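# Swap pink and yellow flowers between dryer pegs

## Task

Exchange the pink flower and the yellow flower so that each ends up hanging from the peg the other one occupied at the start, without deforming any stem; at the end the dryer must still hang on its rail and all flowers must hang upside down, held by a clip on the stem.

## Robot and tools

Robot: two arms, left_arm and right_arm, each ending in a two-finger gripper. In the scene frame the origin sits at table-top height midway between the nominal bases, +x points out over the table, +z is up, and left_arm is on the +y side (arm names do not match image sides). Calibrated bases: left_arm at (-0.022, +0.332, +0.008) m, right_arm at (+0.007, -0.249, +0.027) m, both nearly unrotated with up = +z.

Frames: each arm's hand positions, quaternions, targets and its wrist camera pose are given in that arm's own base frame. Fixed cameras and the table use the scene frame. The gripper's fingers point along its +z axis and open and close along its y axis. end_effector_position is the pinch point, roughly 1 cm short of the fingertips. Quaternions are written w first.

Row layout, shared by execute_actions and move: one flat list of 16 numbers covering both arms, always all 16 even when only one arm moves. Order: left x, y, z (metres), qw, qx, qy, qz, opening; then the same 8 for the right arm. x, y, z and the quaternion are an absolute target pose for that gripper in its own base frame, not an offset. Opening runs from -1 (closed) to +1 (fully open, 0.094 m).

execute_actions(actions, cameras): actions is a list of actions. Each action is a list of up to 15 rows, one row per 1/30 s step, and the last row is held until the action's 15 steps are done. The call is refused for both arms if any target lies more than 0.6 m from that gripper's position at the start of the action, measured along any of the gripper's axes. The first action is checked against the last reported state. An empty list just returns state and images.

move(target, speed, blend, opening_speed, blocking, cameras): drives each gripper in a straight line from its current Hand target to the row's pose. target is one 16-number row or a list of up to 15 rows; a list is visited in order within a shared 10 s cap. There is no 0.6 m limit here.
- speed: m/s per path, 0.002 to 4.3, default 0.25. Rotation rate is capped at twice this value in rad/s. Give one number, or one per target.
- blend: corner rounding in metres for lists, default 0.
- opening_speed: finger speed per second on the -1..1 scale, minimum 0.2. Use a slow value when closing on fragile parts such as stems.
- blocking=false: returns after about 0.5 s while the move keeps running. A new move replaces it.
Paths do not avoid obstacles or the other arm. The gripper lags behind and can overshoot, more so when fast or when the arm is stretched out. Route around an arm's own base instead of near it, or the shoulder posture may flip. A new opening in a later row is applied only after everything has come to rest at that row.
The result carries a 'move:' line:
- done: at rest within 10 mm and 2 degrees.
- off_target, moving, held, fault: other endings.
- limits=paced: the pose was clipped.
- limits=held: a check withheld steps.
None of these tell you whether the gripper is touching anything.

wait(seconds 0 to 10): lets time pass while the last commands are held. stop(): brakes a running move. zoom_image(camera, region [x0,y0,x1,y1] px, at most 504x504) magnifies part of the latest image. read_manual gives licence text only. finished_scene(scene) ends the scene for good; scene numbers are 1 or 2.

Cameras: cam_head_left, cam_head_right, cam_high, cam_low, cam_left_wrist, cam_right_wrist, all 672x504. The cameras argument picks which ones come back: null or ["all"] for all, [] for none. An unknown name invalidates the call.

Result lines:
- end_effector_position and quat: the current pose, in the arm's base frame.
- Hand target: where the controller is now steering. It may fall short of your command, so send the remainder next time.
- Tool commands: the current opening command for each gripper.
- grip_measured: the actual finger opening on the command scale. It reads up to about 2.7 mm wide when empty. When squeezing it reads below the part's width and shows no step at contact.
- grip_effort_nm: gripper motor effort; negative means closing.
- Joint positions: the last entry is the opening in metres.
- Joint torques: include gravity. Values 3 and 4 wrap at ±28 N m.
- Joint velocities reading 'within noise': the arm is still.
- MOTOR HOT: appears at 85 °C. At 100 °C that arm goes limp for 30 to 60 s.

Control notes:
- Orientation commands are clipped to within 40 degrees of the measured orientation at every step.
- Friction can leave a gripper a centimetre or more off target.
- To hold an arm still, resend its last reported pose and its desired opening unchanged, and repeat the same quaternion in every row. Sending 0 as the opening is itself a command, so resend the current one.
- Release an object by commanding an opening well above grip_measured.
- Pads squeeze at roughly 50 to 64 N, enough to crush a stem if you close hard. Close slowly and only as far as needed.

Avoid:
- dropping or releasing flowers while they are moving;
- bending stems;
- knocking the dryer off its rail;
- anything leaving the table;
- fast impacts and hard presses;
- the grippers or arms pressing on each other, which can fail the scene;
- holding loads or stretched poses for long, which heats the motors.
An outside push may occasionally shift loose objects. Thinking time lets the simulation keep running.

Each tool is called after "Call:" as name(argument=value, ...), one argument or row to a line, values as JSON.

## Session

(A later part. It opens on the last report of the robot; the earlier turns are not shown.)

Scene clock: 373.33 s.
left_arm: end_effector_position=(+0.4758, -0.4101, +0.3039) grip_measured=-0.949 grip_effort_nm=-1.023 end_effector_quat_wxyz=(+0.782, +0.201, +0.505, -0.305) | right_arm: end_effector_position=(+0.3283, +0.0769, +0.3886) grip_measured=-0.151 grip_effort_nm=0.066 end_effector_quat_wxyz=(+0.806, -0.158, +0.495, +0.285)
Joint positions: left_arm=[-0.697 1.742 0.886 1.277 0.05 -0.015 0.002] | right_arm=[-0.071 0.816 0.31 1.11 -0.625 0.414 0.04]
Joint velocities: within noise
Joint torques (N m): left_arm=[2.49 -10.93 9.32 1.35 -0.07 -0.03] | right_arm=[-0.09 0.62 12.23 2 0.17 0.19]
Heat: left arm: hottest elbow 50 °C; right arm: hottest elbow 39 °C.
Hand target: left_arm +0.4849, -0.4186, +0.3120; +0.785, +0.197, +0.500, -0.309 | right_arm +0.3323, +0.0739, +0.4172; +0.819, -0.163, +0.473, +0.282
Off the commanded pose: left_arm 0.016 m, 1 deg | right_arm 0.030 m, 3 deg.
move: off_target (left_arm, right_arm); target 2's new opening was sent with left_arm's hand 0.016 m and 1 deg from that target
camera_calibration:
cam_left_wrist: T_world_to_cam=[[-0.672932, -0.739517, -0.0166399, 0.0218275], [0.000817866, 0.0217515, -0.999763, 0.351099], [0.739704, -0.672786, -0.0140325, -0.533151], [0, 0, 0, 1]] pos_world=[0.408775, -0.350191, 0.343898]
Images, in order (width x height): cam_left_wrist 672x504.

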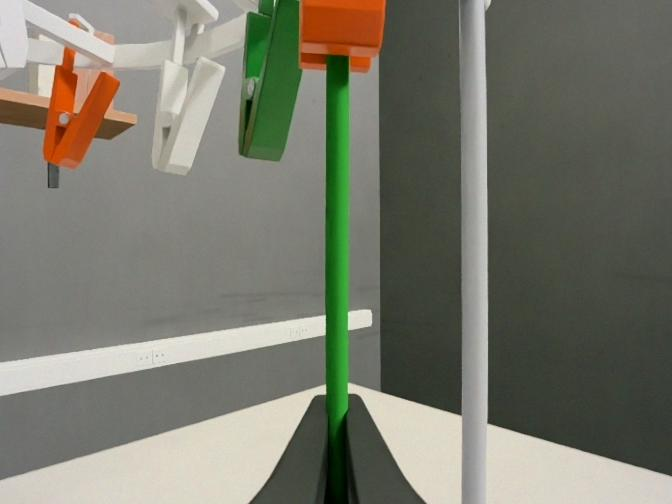

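Call:
move(
  target=[0.4857,-0.4191,0.312,0.7847,0.1969,0.4999,-0.3091,-0.96,0.389,0.107,0.440,0.8188,-0.1628,0.4728,0.282,-0.15],
  speed=0.1,
  cameras=["cam_right_wrist","cam_left_wrist"],
)

Scene clock: 379.40 s.
left_arm: end_effector_position=(+0.4758, -0.4101, +0.3039) grip_measured=-0.951 grip_effort_nm=-1.067 end_effector_quat_wxyz=(+0.782, +0.201, +0.505, -0.305) | right_arm: end_effector_position=(+0.3813, +0.1027, +0.4161) grip_measured=-0.151 grip_effort_nm=0.076 end_effector_quat_wxyz=(+0.809, -0.152, +0.490, +0.288)
Joint positions: left_arm=[-0.697 1.742 0.886 1.277 0.05 -0.015 0.002] | right_arm=[0.047 0.975 0.461 1.09 -0.517 0.352 0.04]
Joint velocities: within noise
Joint torques (N m): left_arm=[2.43 -10.93 9.33 1.35 -0.07 -0.03] | right_arm=[1.44 -2.2 12.07 1.17 0.24 -0.14]
Heat: left arm: hottest elbow 50 °C; right arm: hottest elbow 40 °C.
Hand target: left_arm +0.4849, -0.4185, +0.3120; +0.785, +0.197, +0.500, -0.309 | right_arm +0.3875, +0.1066, +0.4394; +0.819, -0.162, +0.473, +0.282
Off the commanded pose: left_arm 0.016 m, 1 deg | right_arm 0.026 m, 3 deg.
move: off_target (left_arm, right_arm)
camera_calibration:
cam_left_wrist: T_world_to_cam=[[-0.672932, -0.739517, -0.0166399, 0.0218275], [0.000817866, 0.0217515, -0.999763, 0.351099], [0.739704, -0.672786, -0.0140325, -0.533151], [0, 0, 0, 1]] pos_world=[0.408775, -0.350191, 0.343898]
cam_right_wrist: T_world_to_cam=[[0.615749, -0.787542, -0.025098, -0.144594], [0.0361385, 0.0600458, -0.997541, 0.436282], [0.787113, 0.613328, 0.0654338, -0.303438], [0, 0, 0, 1]] pos_world=[0.312107, 0.0460357, 0.451435]
Images, in order (width x height): cam_left_wrist 672x504, cam_right_wrist 672x504.

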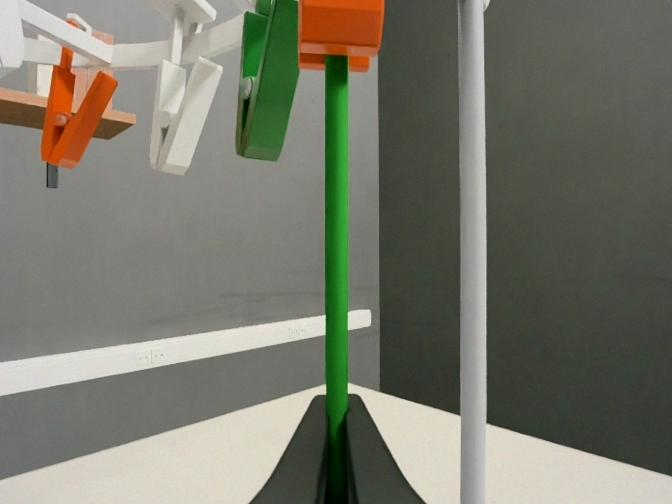

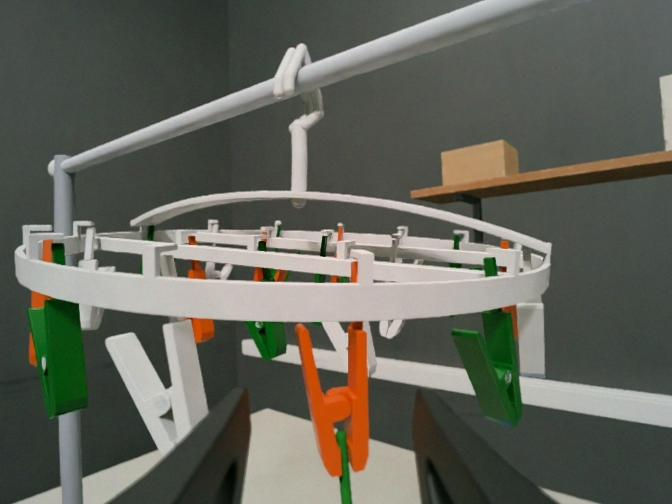

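Call:
move(
  target=[0.4857,-0.4191,0.312,0.7847,0.1969,0.4999,-0.3091,-0.96,0.419,0.130,0.438,0.8188,-0.1628,0.4728,0.282,-0.15],
  speed=0.06,
  cameras=["cam_right_wrist"],
)

Scene clock: 384.57 s.
left_arm: end_effector_position=(+0.4758, -0.4101, +0.3039) grip_measured=-0.951 grip_effort_nm=-1.067 end_effector_quat_wxyz=(+0.782, +0.201, +0.505, -0.305) | right_arm: end_effector_position=(+0.4130, +0.1250, +0.4108) grip_measured=-0.151 grip_effort_nm=0.066 end_effector_quat_wxyz=(+0.803, -0.151, +0.499, +0.288)
Joint positions: left_arm=[-0.697 1.742 0.886 1.277 0.05 -0.015 0.002] | right_arm=[0.117 1.082 0.525 1.092 -0.459 0.307 0.04]
Joint velocities: within noise
Joint torques (N m): left_arm=[2.43 -10.87 9.33 1.33 -0.07 -0.02] | right_arm=[1.38 -4.13 11.85 2.17 0.23 -0.12]
Heat: left arm: hottest elbow 51 °C; right arm: hottest elbow 40 °C.
Hand target: left_arm +0.4849, -0.4185, +0.3120; +0.785, +0.197, +0.500, -0.309 | right_arm +0.4173, +0.1295, +0.4372; +0.819, -0.162, +0.473, +0.282
Off the commanded pose: left_arm 0.016 m, 1 deg | right_arm 0.028 m, 4 deg.
move: off_target (left_arm, right_arm)
camera_calibration:
cam_right_wrist: T_world_to_cam=[[0.615095, -0.787717, -0.0340621, -0.142667], [0.0153, 0.0551179, -0.998363, 0.438031], [0.788304, 0.613567, 0.0459548, -0.334213], [0, 0, 0, 1]] pos_world=[0.344514, 0.0685373, 0.447812]
Images, in order (width x height): cam_right_wrist 672x504.

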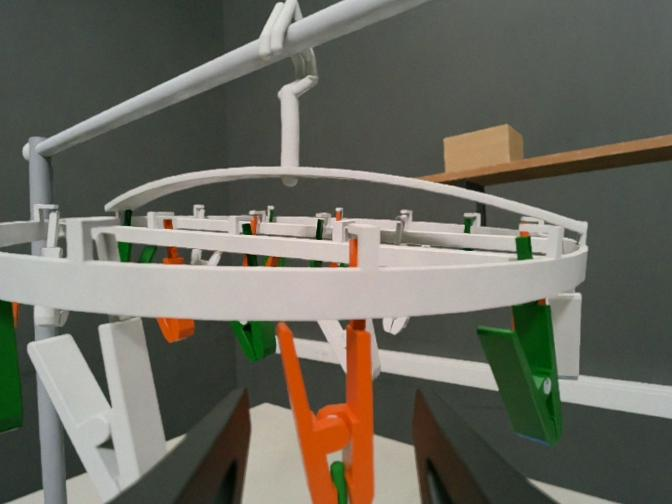

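Call:
move(
  target=[0.4857,-0.4191,0.312,0.7847,0.1969,0.4999,-0.3091,-0.96,0.437,0.147,0.438,0.8188,-0.1628,0.4728,0.282,-0.15],
  speed=0.04,
  cameras=["cam_right_wrist"],
)

Scene clock: 390.17 s.
left_arm: end_effector_position=(+0.4758, -0.4101, +0.3039) grip_measured=-0.951 grip_effort_nm=-1.067 end_effector_quat_wxyz=(+0.782, +0.201, +0.505, -0.305) | right_arm: end_effector_position=(+0.4305, +0.1414, +0.4118) grip_measured=-0.151 grip_effort_nm=0.076 end_effector_quat_wxyz=(+0.804, -0.153, +0.498, +0.287)
Joint positions: left_arm=[-0.697 1.742 0.886 1.277 0.05 -0.015 0.002] | right_arm=[0.162 1.143 0.571 1.097 -0.422 0.279 0.04]
Joint velocities: within noise
Joint torques (N m): left_arm=[2.37 -10.87 9.32 1.35 -0.07 -0.02] | right_arm=[1.44 -4.84 11.74 2.14 0.21 -0.13]
Heat: left arm: hottest elbow 51 °C; right arm: hottest elbow 41 °C.
Hand target: left_arm +0.4849, -0.4185, +0.3120; +0.785, +0.197, +0.500, -0.309 | right_arm +0.4354, +0.1465, +0.4374; +0.819, -0.163, +0.473, +0.282
Off the commanded pose: left_arm 0.016 m, 1 deg | right_arm 0.028 m, 4 deg.
move: off_target (left_arm, right_arm)
camera_calibration:
cam_right_wrist: T_world_to_cam=[[0.615162, -0.787809, -0.0305336, -0.141934], [0.0176658, 0.0524925, -0.998465, 0.43737], [0.788203, 0.613679, 0.0462087, -0.358191], [0, 0, 0, 1]] pos_world=[0.361913, 0.0850381, 0.448917]
Images, in order (width x height): cam_right_wrist 672x504.

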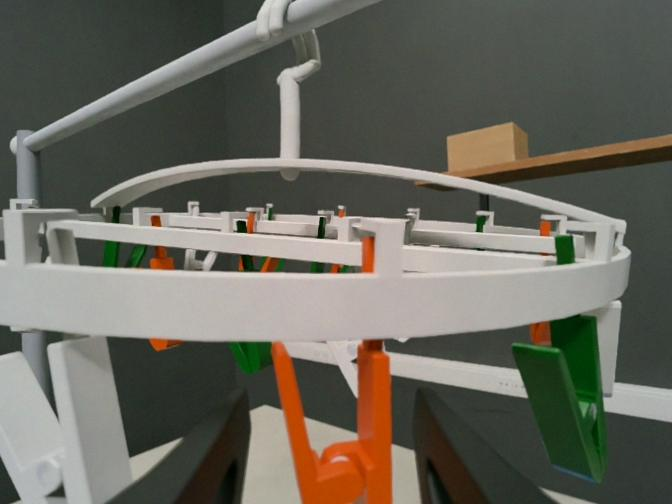

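Call:
move(
  target=[
    [0.4857,-0.4191,0.312,0.7847,0.1969,0.4999,-0.3091,-0.96,0.437,0.147,0.438,0.8188,-0.1628,0.4728,0.282,-0.5],
    [0.4857,-0.4191,0.312,0.7847,0.1969,0.4999,-0.3091,-0.96,0.437,0.147,0.438,0.8188,-0.1628,0.4728,0.282,-0.75],
  ],
  speed=0.04,
  opening_speed=0.25,
  cameras=["cam_right_wrist","cam_left_wrist"],
)

Scene clock: 395.97 s.
left_arm: end_effector_position=(+0.4760, -0.4102, +0.3034) grip_measured=-0.951 grip_effort_nm=-1.062 end_effector_quat_wxyz=(+0.781, +0.201, +0.506, -0.305) | right_arm: end_effector_position=(+0.4308, +0.1413, +0.4119) grip_measured=-0.585 grip_effort_nm=-1.023 end_effector_quat_wxyz=(+0.804, -0.153, +0.498, +0.286)
Joint positions: left_arm=[-0.697 1.742 0.886 1.276 0.049 -0.015 0.002] | right_arm=[0.162 1.144 0.571 1.097 -0.421 0.277 0.02]
Joint velocities: within noise
Joint torques (N m): left_arm=[2.43 -10.87 9.33 1.39 -0.07 -0.02] | right_arm=[1.26 -5.19 11.79 2.14 0.16 -0.11]
Heat: left arm: hottest elbow 51 °C; right arm: hottest elbow 42 °C.
Hand target: left_arm +0.4850, -0.4185, +0.3118; +0.785, +0.197, +0.500, -0.309 | right_arm +0.4354, +0.1465, +0.4375; +0.819, -0.163, +0.473, +0.282
Off the commanded pose: left_arm 0.016 m, 1 deg | right_arm 0.027 m, 4 deg.
move: off_target (left_arm, right_arm); target 2's new opening was sent with right_arm's hand 0.027 m and 4 deg from that target
camera_calibration:
cam_left_wrist: T_world_to_cam=[[-0.672688, -0.739744, -0.0164323, 0.0216305], [-0.000440234, 0.0226081, -0.999744, 0.351512], [0.739926, -0.672509, -0.0155339, -0.532849], [0, 0, 0, 1]] pos_world=[0.408974, -0.350291, 0.343501]
cam_right_wrist: T_world_to_cam=[[0.61375, -0.788961, -0.0291825, -0.141976], [0.0190469, 0.0517491, -0.998478, 0.436933], [0.789271, 0.61226, 0.0467883, -0.358934], [0, 0, 0, 1]] pos_world=[0.362112, 0.0851361, 0.448919]
Images, in order (width x height): cam_left_wrist 672x504, cam_right_wrist 672x504.

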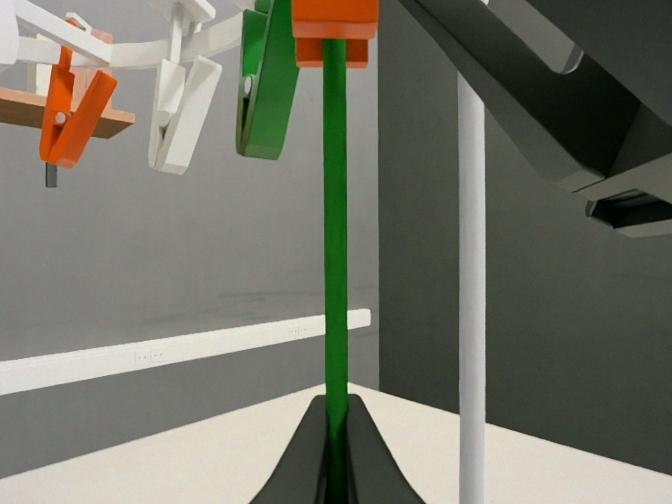

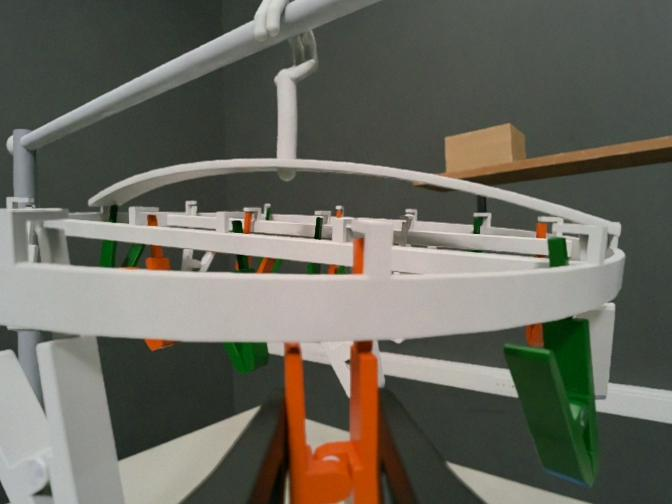

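Call:
move(
  target=[
    [0.4857,-0.4191,0.312,0.7847,0.1969,0.4999,-0.3091,-0.96,0.437,0.147,0.438,0.8188,-0.1628,0.4728,0.282,-0.9],
    [0.4857,-0.4191,0.255,0.7847,0.1969,0.4999,-0.3091,-0.96,0.437,0.147,0.438,0.8188,-0.1628,0.4728,0.282,-0.9],
  ],
  speed=0.04,
  opening_speed=0.25,
  cameras=["cam_left_wrist","cam_right_wrist"],
)

Scene clock: 401.40 s.
left_arm: end_effector_position=(+0.4818, -0.4150, +0.2491) grip_measured=-0.951 grip_effort_nm=-1.067 end_effector_quat_wxyz=(+0.778, +0.203, +0.511, -0.304) | right_arm: end_effector_position=(+0.4308, +0.1411, +0.4120) grip_measured=-0.585 grip_effort_nm=-1.038 end_effector_quat_wxyz=(+0.804, -0.152, +0.498, +0.286)
Joint positions: left_arm=[-0.697 1.876 0.886 1.397 0.049 -0.015 0.002] | right_arm=[0.162 1.144 0.571 1.098 -0.419 0.276 0.019]
Joint velocities: within noise
Joint torques (N m): left_arm=[2.43 -11.81 7.1 2.73 -0.06 -0.03] | right_arm=[1.32 -5.01 11.77 2.1 0.11 -0.1]
Heat: left arm: hottest elbow 51 °C; right arm: hottest elbow 43 °C.
Hand target: left_arm +0.4854, -0.4189, +0.2549; +0.785, +0.197, +0.500, -0.309 | right_arm +0.4355, +0.1464, +0.4375; +0.819, -0.162, +0.473, +0.282
Off the commanded pose: left_arm 0.008 m, 2 deg | right_arm 0.027 m, 4 deg.
move: off_target (right_arm)
camera_calibration:
cam_left_wrist: T_world_to_cam=[[-0.672835, -0.739622, -0.0158986, 0.0210296], [-0.0101207, 0.0306911, -0.999478, 0.305284], [0.739723, -0.672323, -0.0281356, -0.53794], [0, 0, 0, 1]] pos_world=[0.415166, -0.355485, 0.290324]
cam_right_wrist: T_world_to_cam=[[0.612631, -0.789824, -0.0293525, -0.141516], [0.0195736, 0.0522877, -0.99844, 0.436792], [0.790126, 0.611101, 0.0474928, -0.359263], [0, 0, 0, 1]] pos_world=[0.362011, 0.0849342, 0.449019]
Images, in order (width x height): cam_left_wrist 672x504, cam_right_wrist 672x504.

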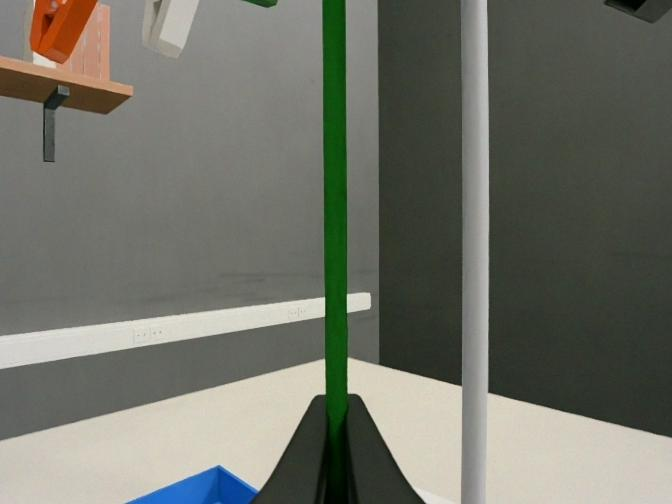

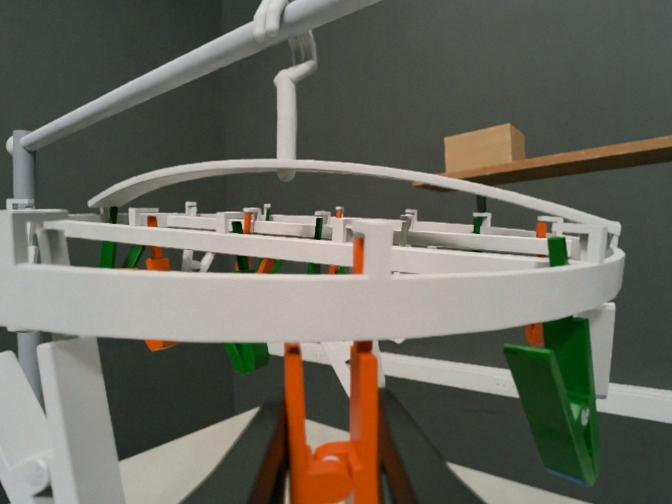

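Call:
move(
  target=[
    [0.4857,-0.4191,0.250,0.7847,0.1969,0.4999,-0.3091,-0.96,0.437,0.147,0.438,0.8188,-0.1628,0.4728,0.282,-0.15],
    [0.37,-0.31,0.26,0.7847,0.1969,0.4999,-0.3091,-0.96,0.373,0.097,0.440,0.8188,-0.1628,0.4728,0.282,-0.15],
  ],
  speed=[0.04,0.1],
  opening_speed=0.25,
  cameras=["cam_left_wrist","cam_right_wrist","cam_head_right","cam_low"],
)

Scene clock: 409.87 s.
left_arm: end_effector_position=(+0.3703, -0.3164, +0.2487) grip_measured=-0.951 grip_effort_nm=-1.062 end_effector_quat_wxyz=(+0.772, +0.208, +0.517, -0.304) | right_arm: end_effector_position=(+0.3733, +0.1005, +0.4465) grip_measured=-0.151 grip_effort_nm=0.066 end_effector_quat_wxyz=(+0.824, -0.170, +0.464, +0.277)
Joint positions: left_arm=[-0.681 1.615 0.457 1.548 0.07 -0.022 0.002] | right_arm=[0.033 0.937 0.501 1.076 -0.541 0.339 0.04]
Joint velocities: within noise
Joint torques (N m): left_arm=[3.37 -9.35 4.1 2.61 0.12 -0.06] | right_arm=[-0.21 -3.31 7.3 1.07 0.12 0.22]
Heat: left arm: hottest elbow 50 °C; right arm: hottest elbow 44 °C.
Hand target: left_arm +0.3700, -0.3103, +0.2602; +0.781, +0.199, +0.506, -0.308 | right_arm +0.3731, +0.0971, +0.4399; +0.819, -0.163, +0.473, +0.282
Off the commanded pose: left_arm 0.013 m, 3 deg | right_arm 0.007 m, 2 deg.
joint sent to its limit (left arm) — joint 4 (wrist pitch), upper limit. The joint targets still meet the commanded pose.
move: off_target (left_arm)
camera_calibration:
cam_left_wrist: T_world_to_cam=[[-0.677387, -0.735431, -0.0169668, 0.0223401], [-0.022741, 0.0439884, -0.998773, 0.309429], [0.735275, -0.67617, -0.0465216, -0.384196], [0, 0, 0, 1]] pos_world=[0.30466, -0.256964, 0.291555]
cam_right_wrist: T_world_to_cam=[[0.614836, -0.787947, 0.0334181, -0.166362], [0.106146, 0.0406896, -0.993518, 0.441096], [0.781479, 0.614398, 0.108655, -0.315063], [0, 0, 0, 1]] pos_world=[0.30168, 0.0445422, 0.47803]
Images, in order (width x height): cam_head_right 672x504, cam_low 672x504, cam_left_wrist 672x504, cam_right_wrist 672x504.

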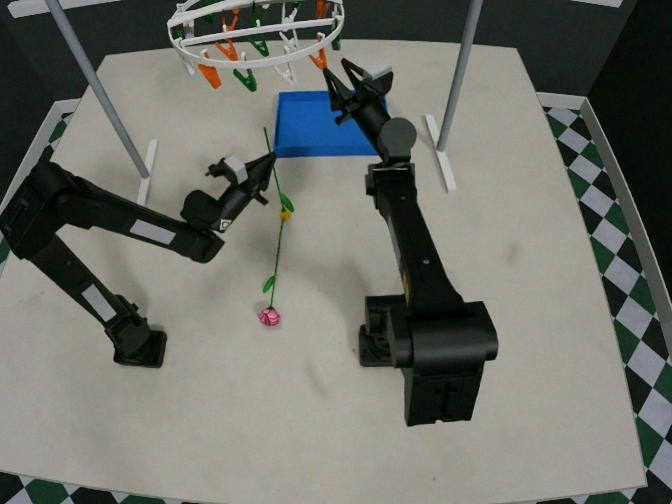

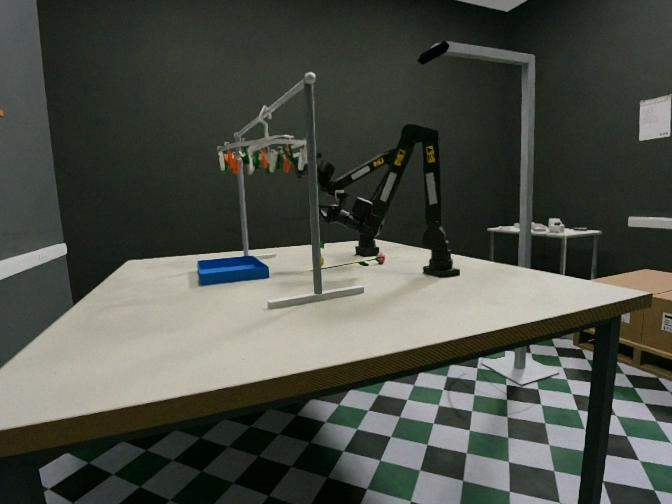

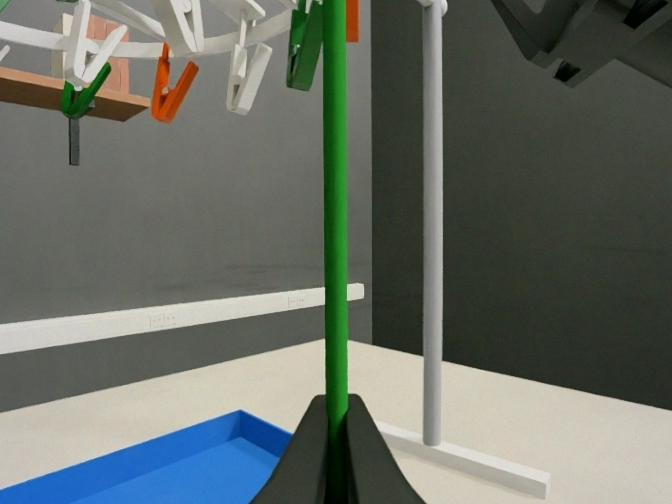

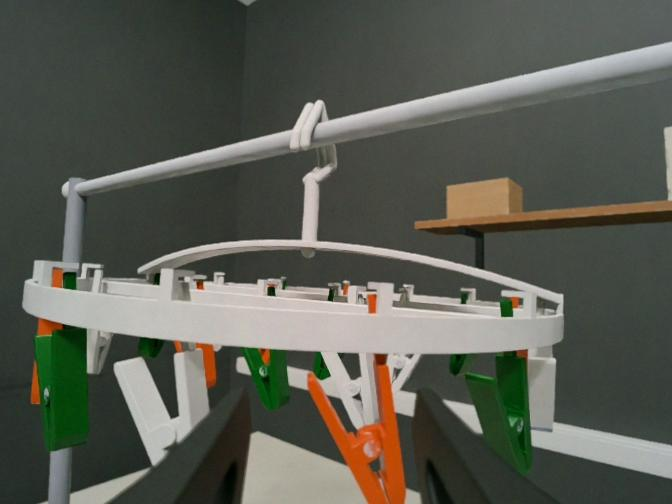

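Call:
move(
  target=[
    [0.37,-0.31,0.26,0.7847,0.1969,0.4999,-0.3091,-0.96,0.28,0.06,0.40,0.8188,-0.1628,0.4728,0.282,-0.15],
    [0.37,-0.31,0.26,0.7847,0.1969,0.4999,-0.3091,-0.96,0.245,0.17,0.285,0.7698,-0.1962,0.5390,0.2802,-0.15],
  ],
  speed=0.2,
  blend=[0.04,0],
  cameras=["cam_right_wrist","cam_head_right"],
)

Scene clock: 431.27 s.
left_arm: end_effector_position=(+0.3705, -0.3161, +0.2486) grip_measured=-0.951 grip_effort_nm=-1.062 end_effector_quat_wxyz=(+0.772, +0.207, +0.518, -0.304) | right_arm: end_effector_position=(+0.2472, +0.1681, +0.2909) grip_measured=-0.151 grip_effort_nm=0.071 end_effector_quat_wxyz=(+0.771, -0.189, +0.538, +0.284)
Joint positions: left_arm=[-0.681 1.615 0.456 1.548 0.07 -0.023 0.002] | right_arm=[0.492 0.544 0.054 0.854 -0.187 0.085 0.04]
Joint velocities: within noise
Joint torques (N m): left_arm=[3.25 -9.41 4.14 2.61 0.11 -0.06] | right_arm=[1.38 4.19 7.61 2.22 0.11 -0.14]
Heat: left arm: hottest elbow 46 °C; right arm: hottest elbow 41 °C.
Hand target: left_arm +0.3701, -0.3101, +0.2602; +0.781, +0.199, +0.506, -0.307 | right_arm +0.2450, +0.1699, +0.2852; +0.770, -0.196, +0.539, +0.280
Off the commanded pose: left_arm 0.013 m, 3 deg | right_arm 0.007 m, 1 deg.
joint sent to its limit (left arm) — joint 4 (wrist pitch), upper limit. The joint targets still meet the commanded pose.
move: off_target (left_arm)
camera_calibration:
cam_right_wrist: T_world_to_cam=[[0.643261, -0.765638, -0.00369979, -0.0302585], [-0.0575468, -0.0435289, -0.997393, 0.352905], [0.763481, 0.641797, -0.0720605, -0.188718], [0, 0, 0, 1]] pos_world=[0.183855, 0.113313, 0.338274]
Images, in order (width x height): cam_head_right 672x504, cam_right_wrist 672x504.

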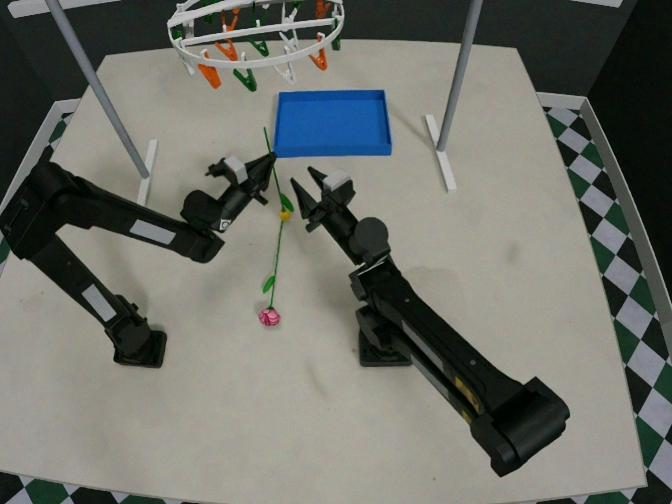

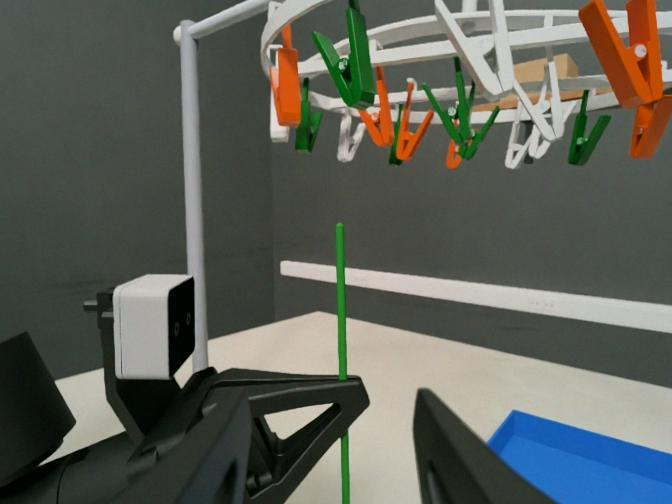

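Call:
move(
  target=[0.37,-0.31,0.26,0.7847,0.1969,0.4999,-0.3091,-0.96,0.308,0.214,0.295,0.7698,-0.1962,0.5390,0.2802,-0.15],
  speed=0.12,
  cameras=["cam_right_wrist"],
)

Scene clock: 436.03 s.
left_arm: end_effector_position=(+0.3705, -0.3161, +0.2486) grip_measured=-0.951 grip_effort_nm=-1.062 end_effector_quat_wxyz=(+0.772, +0.207, +0.518, -0.304) | right_arm: end_effector_position=(+0.3005, +0.2054, +0.2721) grip_measured=-0.151 grip_effort_nm=0.071 end_effector_quat_wxyz=(+0.754, -0.193, +0.562, +0.280)
Joint positions: left_arm=[-0.681 1.615 0.456 1.548 0.07 -0.023 0.002] | right_arm=[0.531 1.012 0.159 1.154 -0.149 0.071 0.04]
Joint velocities: within noise
Joint torques (N m): left_arm=[3.31 -9.41 4.14 2.61 0.11 -0.06] | right_arm=[1.32 -0.56 9.94 2.47 0.11 -0.14]
Heat: left arm: hottest elbow 45 °C; right arm: hottest elbow 41 °C.
Hand target: left_arm +0.3701, -0.3101, +0.2602; +0.781, +0.199, +0.506, -0.307 | right_arm +0.3069, +0.2132, +0.2946; +0.770, -0.196, +0.539, +0.280
Off the commanded pose: left_arm 0.013 m, 3 deg | right_arm 0.026 m, 3 deg.
joint sent to its limit (left arm) — joint 4 (wrist pitch), upper limit. The joint targets still meet the commanded pose.
move: off_target (left_arm, right_arm)
camera_calibration:
cam_right_wrist: T_world_to_cam=[[0.641813, -0.766737, -0.0137801, -0.0327815], [-0.108729, -0.0731962, -0.991373, 0.35873], [0.759114, 0.637775, -0.130345, -0.236754], [0, 0, 0, 1]] pos_world=[0.239767, 0.152119, 0.324324]
Images, in order (width x height): cam_right_wrist 672x504.

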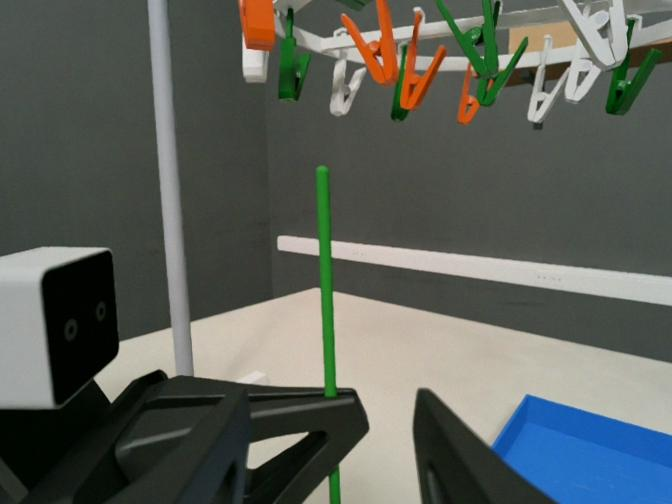

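Call:
move(
  target=[
    [0.37,-0.31,0.26,0.7847,0.1969,0.4999,-0.3091,-0.96,0.315,0.220,0.307,0.7698,-0.1962,0.5390,0.2802,-0.15],
    [0.37,-0.31,0.26,0.7847,0.1969,0.4999,-0.3091,-0.96,0.344,0.244,0.306,0.7698,-0.1962,0.5390,0.2802,-0.15],
  ],
  speed=0.06,
  cameras=["cam_right_wrist"],
)

Scene clock: 442.27 s.
left_arm: end_effector_position=(+0.3705, -0.3161, +0.2486) grip_measured=-0.951 grip_effort_nm=-1.062 end_effector_quat_wxyz=(+0.772, +0.207, +0.518, -0.304) | right_arm: end_effector_position=(+0.3366, +0.2346, +0.2848) grip_measured=-0.151 grip_effort_nm=0.076 end_effector_quat_wxyz=(+0.755, -0.194, +0.561, +0.280)
Joint positions: left_arm=[-0.681 1.615 0.456 1.548 0.07 -0.023 0.002] | right_arm=[0.558 1.152 0.282 1.172 -0.123 0.062 0.04]
Joint velocities: within noise
Joint torques (N m): left_arm=[3.31 -9.41 4.12 2.61 0.11 -0.06] | right_arm=[1.32 -3.02 9.83 2.58 0.11 -0.12]
Heat: left arm: hottest elbow 45 °C; right arm: hottest elbow 40 °C.
Hand target: left_arm +0.3700, -0.3101, +0.2602; +0.781, +0.199, +0.506, -0.307 | right_arm +0.3430, +0.2433, +0.3057; +0.770, -0.196, +0.539, +0.280
Off the commanded pose: left_arm 0.013 m, 3 deg | right_arm 0.024 m, 3 deg.
joint sent to its limit (left arm) — joint 4 (wrist pitch), upper limit. The joint targets still meet the commanded pose.
move: off_target (left_arm, right_arm)
camera_calibration:
cam_right_wrist: T_world_to_cam=[[0.642036, -0.766578, -0.0121395, -0.0338284], [-0.105919, -0.0730068, -0.991691, 0.376373], [0.759323, 0.637987, -0.128068, -0.281939], [0, 0, 0, 1]] pos_world=[0.275667, 0.181419, 0.336727]
Images, in order (width x height): cam_right_wrist 672x504.

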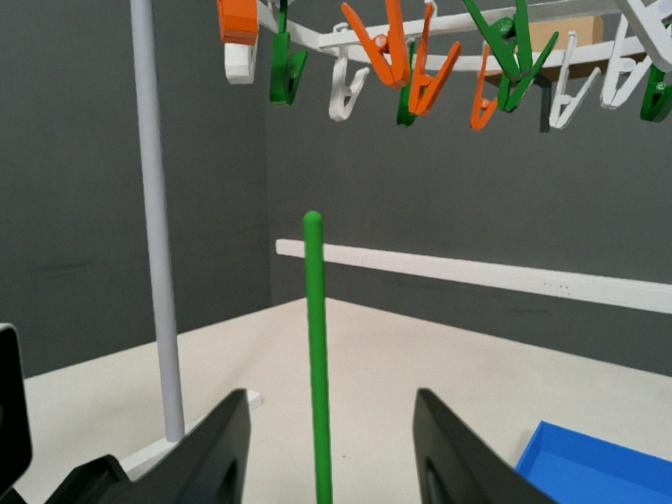

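Call:
move(
  target=[
    [0.37,-0.31,0.26,0.7847,0.1969,0.4999,-0.3091,-0.96,0.352,0.2546,0.3035,0.7698,-0.1962,0.5390,0.2802,-0.15],
    [0.37,-0.31,0.26,0.7847,0.1969,0.4999,-0.3091,-0.96,0.352,0.2546,0.3035,0.7698,-0.1962,0.5390,0.2802,-0.8],
  ],
  speed=0.05,
  opening_speed=0.5,
  cameras=["cam_right_wrist","cam_left_wrist"],
)

Scene clock: 448.27 s.
left_arm: end_effector_position=(+0.3705, -0.3161, +0.2486) grip_measured=-0.951 grip_effort_nm=-1.072 end_effector_quat_wxyz=(+0.772, +0.207, +0.518, -0.304) | right_arm: end_effector_position=(+0.3446, +0.2450, +0.2834) grip_measured=-0.798 grip_effort_nm=-0.081 end_effector_quat_wxyz=(+0.755, -0.194, +0.560, +0.280)
Joint positions: left_arm=[-0.681 1.615 0.456 1.548 0.07 -0.023 0.002] | right_arm=[0.576 1.204 0.309 1.198 -0.107 0.055 0.01]
Joint velocities: within noise
Joint torques (N m): left_arm=[3.31 -9.35 4.14 2.61 0.11 -0.06] | right_arm=[1.26 -3.66 9.59 2.47 0.1 -0.12]
Heat: left arm: hottest elbow 44 °C; right arm: hottest elbow 41 °C.
Hand target: left_arm +0.3700, -0.3101, +0.2602; +0.781, +0.199, +0.506, -0.307 | right_arm +0.3510, +0.2539, +0.3032; +0.770, -0.196, +0.539, +0.280
Off the commanded pose: left_arm 0.013 m, 3 deg | right_arm 0.023 m, 3 deg.
joint sent to its limit (left arm) — joint 4 (wrist pitch), upper limit. The joint targets still meet the commanded pose.
move: off_target (left_arm, right_arm); target 2's new opening was sent with right_arm's hand 0.024 m and 3 deg from that target
camera_calibration:
cam_left_wrist: T_world_to_cam=[[-0.677111, -0.73571, -0.0158669, 0.0222168], [-0.0237287, 0.0433791, -0.998777, 0.309468], [0.735498, -0.675906, -0.0468299, -0.384055], [0, 0, 0, 1]] pos_world=[0.304859, -0.256665, 0.291457]
cam_right_wrist: T_world_to_cam=[[0.642012, -0.766622, -0.0105637, -0.0315355], [-0.103636, -0.0731226, -0.991924, 0.37593], [0.759658, 0.637921, -0.126395, -0.295343], [0, 0, 0, 1]] pos_world=[0.283566, 0.191719, 0.33523]
Images, in order (width x height): cam_left_wrist 672x504, cam_right_wrist 672x504.

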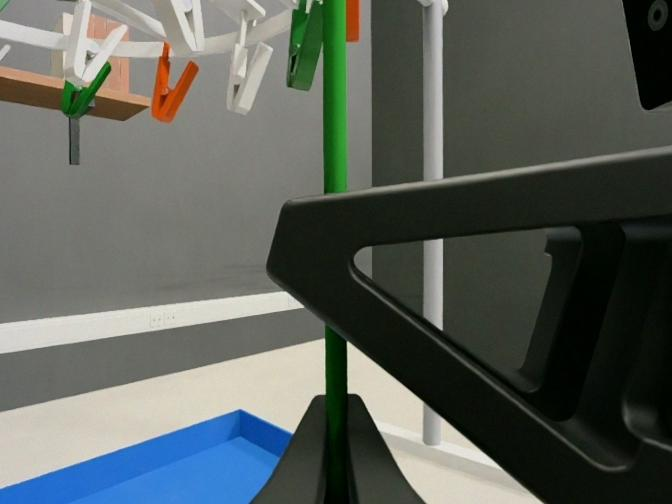

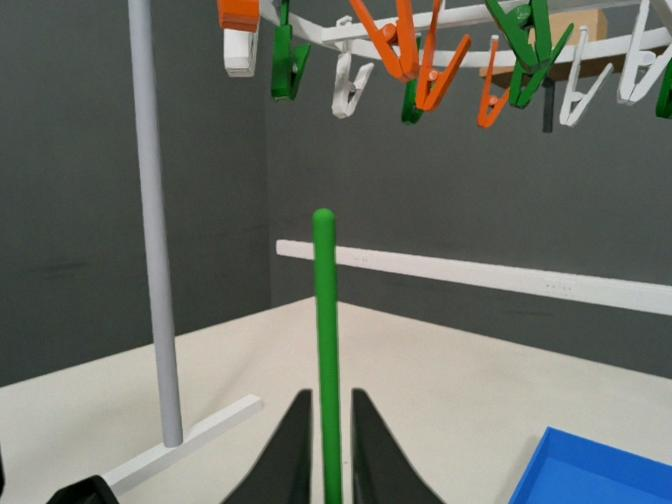

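Call:
move(
  target=[
    [0.37,-0.31,0.26,0.7847,0.1969,0.4999,-0.3091,-0.96,0.352,0.2546,0.3035,0.7698,-0.1962,0.5390,0.2802,-0.97],
  ],
  speed=0.05,
  opening_speed=0.2,
  cameras=["cam_right_wrist"],
)

Call:
move(
  target=[
    [0.37,-0.31,0.26,0.7847,0.1969,0.4999,-0.3091,-0.6,0.352,0.2546,0.3035,0.7698,-0.1962,0.5390,0.2802,-0.97],
  ],
  speed=0.05,
  opening_speed=0.2,
  cameras=["cam_left_wrist"],
)

Scene clock: 453.47 s.
left_arm: end_effector_position=(+0.3705, -0.3161, +0.2486) grip_measured=-0.951 grip_effort_nm=-1.067 end_effector_quat_wxyz=(+0.772, +0.207, +0.518, -0.304) | right_arm: end_effector_position=(+0.3447, +0.2448, +0.2835) grip_measured=-0.942 grip_effort_nm=-0.984 end_effector_quat_wxyz=(+0.756, -0.194, +0.560, +0.278)
Joint positions: left_arm=[-0.681 1.615 0.456 1.548 0.07 -0.023 0.002] | right_arm=[0.576 1.204 0.309 1.199 -0.106 0.052 0.003]
Joint velocities: within noise
Joint torques (N m): left_arm=[3.25 -9.35 4.15 2.61 0.11 -0.06] | right_arm=[1.26 -3.6 9.55 2.5 0.04 -0.09]
Heat: left arm: hottest elbow 44 °C; right arm: hottest elbow 41 °C.
Hand target: left_arm +0.3700, -0.3101, +0.2602; +0.781, +0.199, +0.506, -0.307 | right_arm +0.3510, +0.2539, +0.3033; +0.770, -0.196, +0.539, +0.280
Off the commanded pose: left_arm 0.013 m, 3 deg | right_arm 0.023 m, 3 deg.
joint sent to its limit (left arm) — joint 4 (wrist pitch), upper limit. The joint targets still meet the commanded pose.
move: off_target (left_arm, right_arm)
camera_calibration:
cam_right_wrist: T_world_to_cam=[[0.640548, -0.767878, -0.00784792, -0.0316489], [-0.101766, -0.0747526, -0.991996, 0.375835], [0.761146, 0.636219, -0.126027, -0.295535], [0, 0, 0, 1]] pos_world=[0.283465, 0.191817, 0.335334]
Images, in order (width x height): cam_right_wrist 672x504.

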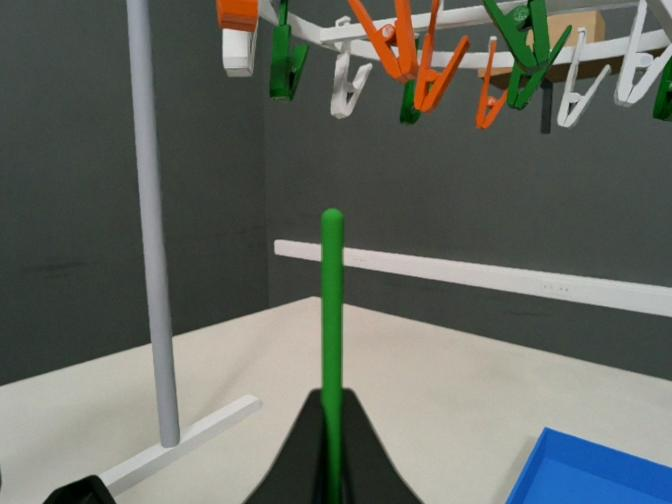

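Scene clock: 455.53 s.
left_arm: end_effector_position=(+0.3705, -0.3161, +0.2486) grip_measured=-0.603 grip_effort_nm=0.046 end_effector_quat_wxyz=(+0.772, +0.207, +0.518, -0.304) | right_arm: end_effector_position=(+0.3448, +0.2448, +0.2834) grip_measured=-0.944 grip_effort_nm=-1.033 end_effector_quat_wxyz=(+0.756, -0.194, +0.560, +0.278)
Joint positions: left_arm=[-0.681 1.615 0.456 1.548 0.07 -0.023 0.019] | right_arm=[0.576 1.205 0.309 1.199 -0.106 0.052 0.003]
Joint velocities: within noise
Joint torques (N m): left_arm=[3.25 -9.41 4.14 2.61 0.11 -0.06] | right_arm=[1.2 -3.78 9.61 2.45 0.02 -0.09]
Heat: left arm: hottest elbow 43 °C; right arm: hottest elbow 41 °C.
Hand target: left_arm +0.3700, -0.3101, +0.2602; +0.781, +0.199, +0.506, -0.307 | right_arm +0.3510, +0.2539, +0.3033; +0.770, -0.196, +0.539, +0.280
Off the commanded pose: left_arm 0.013 m, 3 deg | right_arm 0.024 m, 3 deg.
joint sent to its limit (left arm) — joint 4 (wrist pitch), upper limit. The joint targets still meet the commanded pose.
move: off_target (left_arm, right_arm)
camera_calibration:
cam_left_wrist: T_world_to_cam=[[-0.677111, -0.73571, -0.0158669, 0.0222168], [-0.0237287, 0.0433791, -0.998777, 0.309468], [0.735498, -0.675906, -0.0468299, -0.384055], [0, 0, 0, 1]] pos_world=[0.304859, -0.256665, 0.291457]
Images, in order (width x height): cam_left_wrist 672x504.

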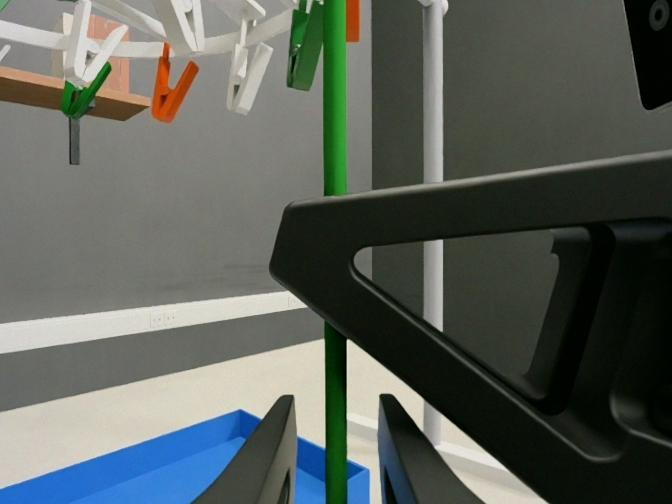

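Call:
move(
  target=[
    [0.295,-0.24,0.255,0.7847,0.1969,0.4999,-0.3091,-0.6,0.352,0.2546,0.3035,0.7698,-0.1962,0.5390,0.2802,-0.97],
    [0.34,-0.15,0.42,0.8403,0.121,0.4851,-0.2095,-0.15,0.352,0.2546,0.3035,0.7698,-0.1962,0.5390,0.2802,-0.97],
  ],
  speed=[0.08,0.2],
  blend=[0.02,0],
  cameras=["cam_left_wrist","cam_right_wrist","cam_head_right","cam_low"],
)

Scene clock: 462.53 s.
left_arm: end_effector_position=(+0.3332, -0.1507, +0.3922) grip_measured=-0.152 grip_effort_nm=0.046 end_effector_quat_wxyz=(+0.830, +0.127, +0.502, -0.207) | right_arm: end_effector_position=(+0.3449, +0.2448, +0.2832) grip_measured=-0.944 grip_effort_nm=-1.033 end_effector_quat_wxyz=(+0.756, -0.194, +0.560, +0.278)
Joint positions: left_arm=[-0.374 0.801 0.335 0.952 0.105 -0.052 0.04] | right_arm=[0.576 1.205 0.309 1.199 -0.106 0.052 0.003]
Joint velocities: within noise
Joint torques (N m): left_arm=[3.25 -1.44 11.84 1.32 0.11 -0.06] | right_arm=[1.49 -3.72 9.58 2.47 0.04 -0.09]
Heat: left arm: hottest elbow 43 °C; right arm: hottest elbow 41 °C.
Hand target: left_arm +0.3384, -0.1494, +0.4196; +0.840, +0.121, +0.485, -0.209 | right_arm +0.3511, +0.2539, +0.3032; +0.770, -0.196, +0.539, +0.280
Off the commanded pose: left_arm 0.029 m, 2 deg | right_arm 0.024 m, 3 deg.
move: off_target (left_arm, right_arm); target 2's new opening was sent with left_arm's hand 0.029 m and 2 deg from that target
camera_calibration:
cam_left_wrist: T_world_to_cam=[[-0.461902, -0.886837, -0.0129191, 0.0251858], [0.0485921, -0.0107592, -0.998761, 0.412592], [0.885599, -0.461957, 0.048063, -0.293101], [0, 0, 0, 1]] pos_world=[0.251155, -0.108625, 0.426493]
cam_right_wrist: T_world_to_cam=[[0.640233, -0.768137, -0.00815702, -0.0315373], [-0.102597, -0.0749805, -0.991893, 0.375802], [0.761298, 0.63588, -0.126814, -0.295439], [0, 0, 0, 1]] pos_world=[0.283665, 0.191817, 0.335033]
Images, in order (width x height): cam_head_right 672x504, cam_low 672x504, cam_left_wrist 672x504, cam_right_wrist 672x504.

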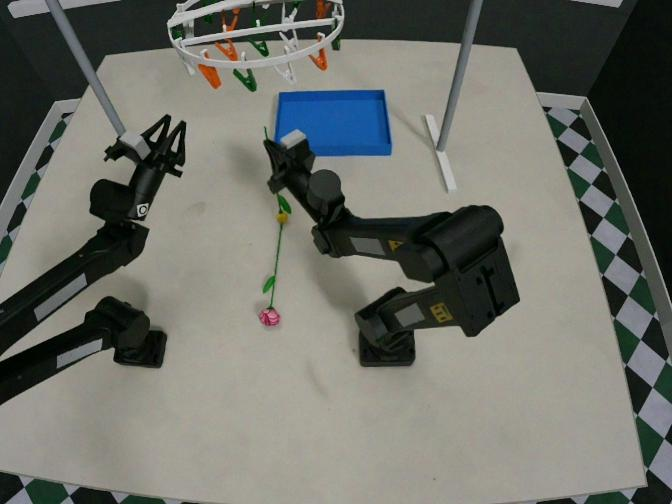

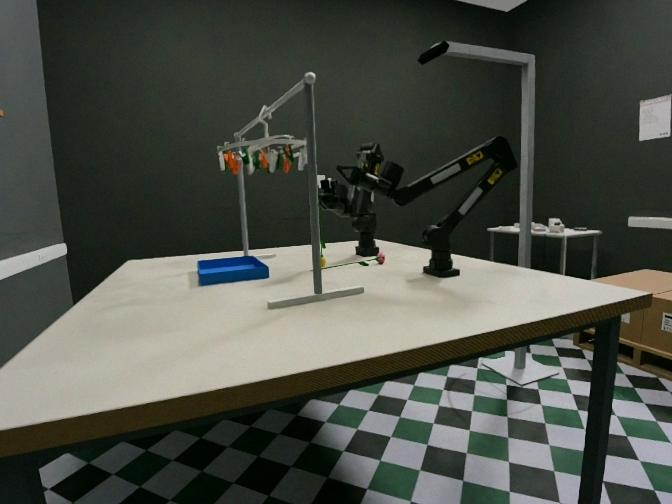

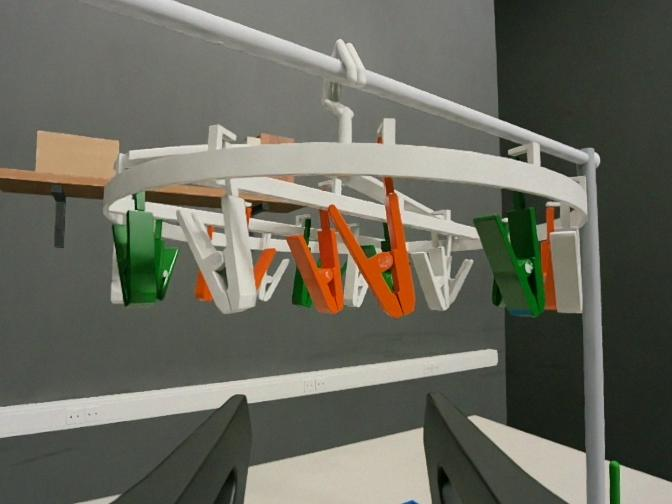

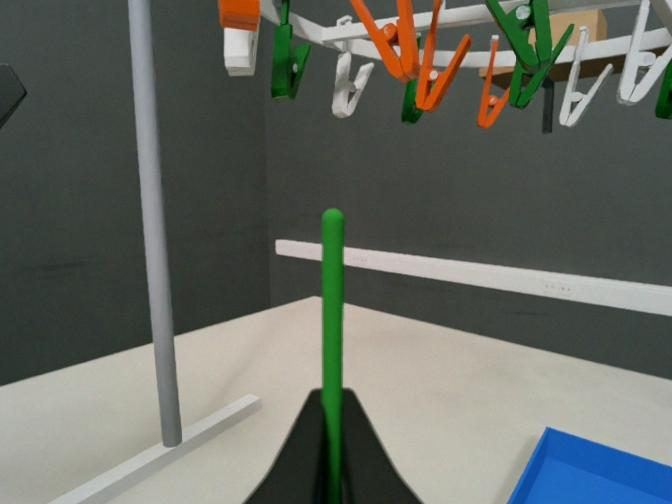

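Call:
zoom_image(
  camera="cam_left_wrist",
  region=[260, 110, 460, 340],
)

Scaled by 2.191 from the camera's 672x504 image, which has a finer 960x720 frame.

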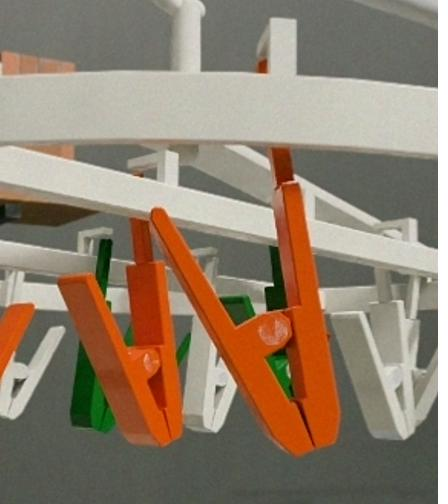

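Call:
move(
  target=[0.362,-0.184,0.463,0.8403,0.121,0.4851,-0.2095,-0.15,0.352,0.2546,0.3035,0.7698,-0.1962,0.5390,0.2802,-0.97],
  speed=0.12,
  cameras=["cam_left_wrist"],
)

Scene clock: 473.70 s.
left_arm: end_effector_position=(+0.3570, -0.1777, +0.4356) grip_measured=-0.152 grip_effort_nm=0.051 end_effector_quat_wxyz=(+0.831, +0.120, +0.502, -0.209) | right_arm: end_effector_position=(+0.3449, +0.2448, +0.2832) grip_measured=-0.944 grip_effort_nm=-1.033 end_effector_quat_wxyz=(+0.756, -0.194, +0.560, +0.278)
Joint positions: left_arm=[-0.448 0.86 0.481 0.866 0.029 -0.027 0.04] | right_arm=[0.576 1.205 0.309 1.199 -0.106 0.052 0.003]
Joint velocities: within noise
Joint torques (N m): left_arm=[1.85 -1.85 12.37 1.31 -0.09 0.18] | right_arm=[1.38 -3.72 9.58 2.48 0.02 -0.09]
Heat: left arm: hottest elbow 45 °C; right arm: hottest elbow 41 °C.
Hand target: left_arm +0.3604, -0.1830, +0.4624; +0.840, +0.121, +0.485, -0.209 | right_arm +0.3511, +0.2539, +0.3032; +0.770, -0.196, +0.539, +0.280
Off the commanded pose: left_arm 0.029 m, 2 deg | right_arm 0.024 m, 3 deg.
move: off_target (left_arm, right_arm)
camera_calibration:
cam_left_wrist: T_world_to_cam=[[-0.457763, -0.889074, 0.000203842, 0.0052996], [0.0465661, -0.0242047, -0.998622, 0.452773], [0.887854, -0.457123, 0.0524807, -0.330584], [0, 0, 0, 1]] pos_world=[0.274853, -0.135447, 0.469498]
Images, in order (width x height): cam_left_wrist 672x504.

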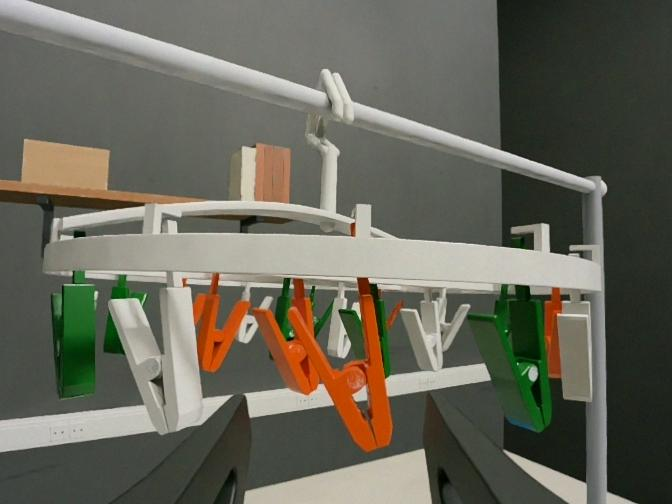

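Call:
move(
  target=[0.407,-0.212,0.467,0.8403,0.121,0.4851,-0.2095,-0.15,0.352,0.2546,0.3035,0.7698,-0.1962,0.5390,0.2802,-0.97],
  speed=0.06,
  cameras=["cam_left_wrist"],
)

Scene clock: 479.07 s.
left_arm: end_effector_position=(+0.4035, -0.2054, +0.4349) grip_measured=-0.152 grip_effort_nm=0.046 end_effector_quat_wxyz=(+0.824, +0.123, +0.513, -0.207) | right_arm: end_effector_position=(+0.3449, +0.2448, +0.2832) grip_measured=-0.944 grip_effort_nm=-1.038 end_effector_quat_wxyz=(+0.756, -0.194, +0.560, +0.278)
Joint positions: left_arm=[-0.464 1.037 0.59 0.906 0.015 -0.018 0.04] | right_arm=[0.576 1.205 0.309 1.199 -0.106 0.052 0.003]
Joint velocities: within noise
Joint torques (N m): left_arm=[1.85 -3.72 12.08 2.45 -0.06 0.17] | right_arm=[1.32 -3.9 9.61 2.41 0.03 -0.11]
Heat: left arm: hottest elbow 47 °C; right arm: hottest elbow 42 °C.
Hand target: left_arm +0.4051, -0.2109, +0.4661; +0.840, +0.121, +0.485, -0.210 | right_arm +0.3511, +0.2539, +0.3032; +0.770, -0.196, +0.539, +0.280
Off the commanded pose: left_arm 0.033 m, 4 deg | right_arm 0.024 m, 3 deg.
move: off_target (left_arm, right_arm)
camera_calibration:
cam_left_wrist: T_world_to_cam=[[-0.457053, -0.88944, -0.000292136, 0.00173487], [0.0222582, -0.0111094, -0.999691, 0.46221], [0.889161, -0.456918, 0.0248748, -0.372966], [0, 0, 0, 1]] pos_world=[0.322131, -0.163737, 0.471345]
Images, in order (width x height): cam_left_wrist 672x504.

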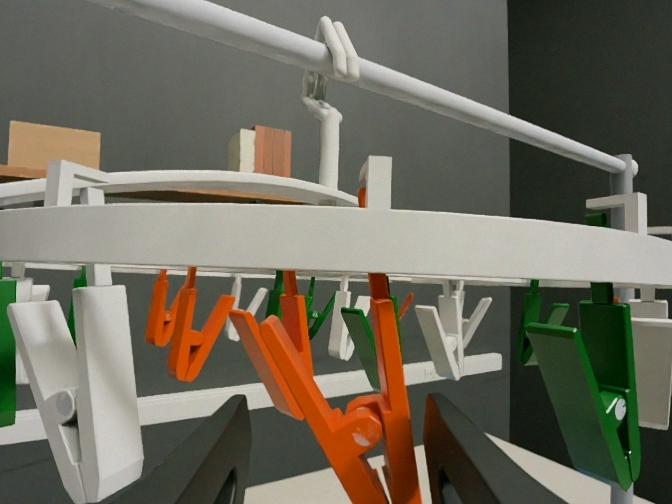

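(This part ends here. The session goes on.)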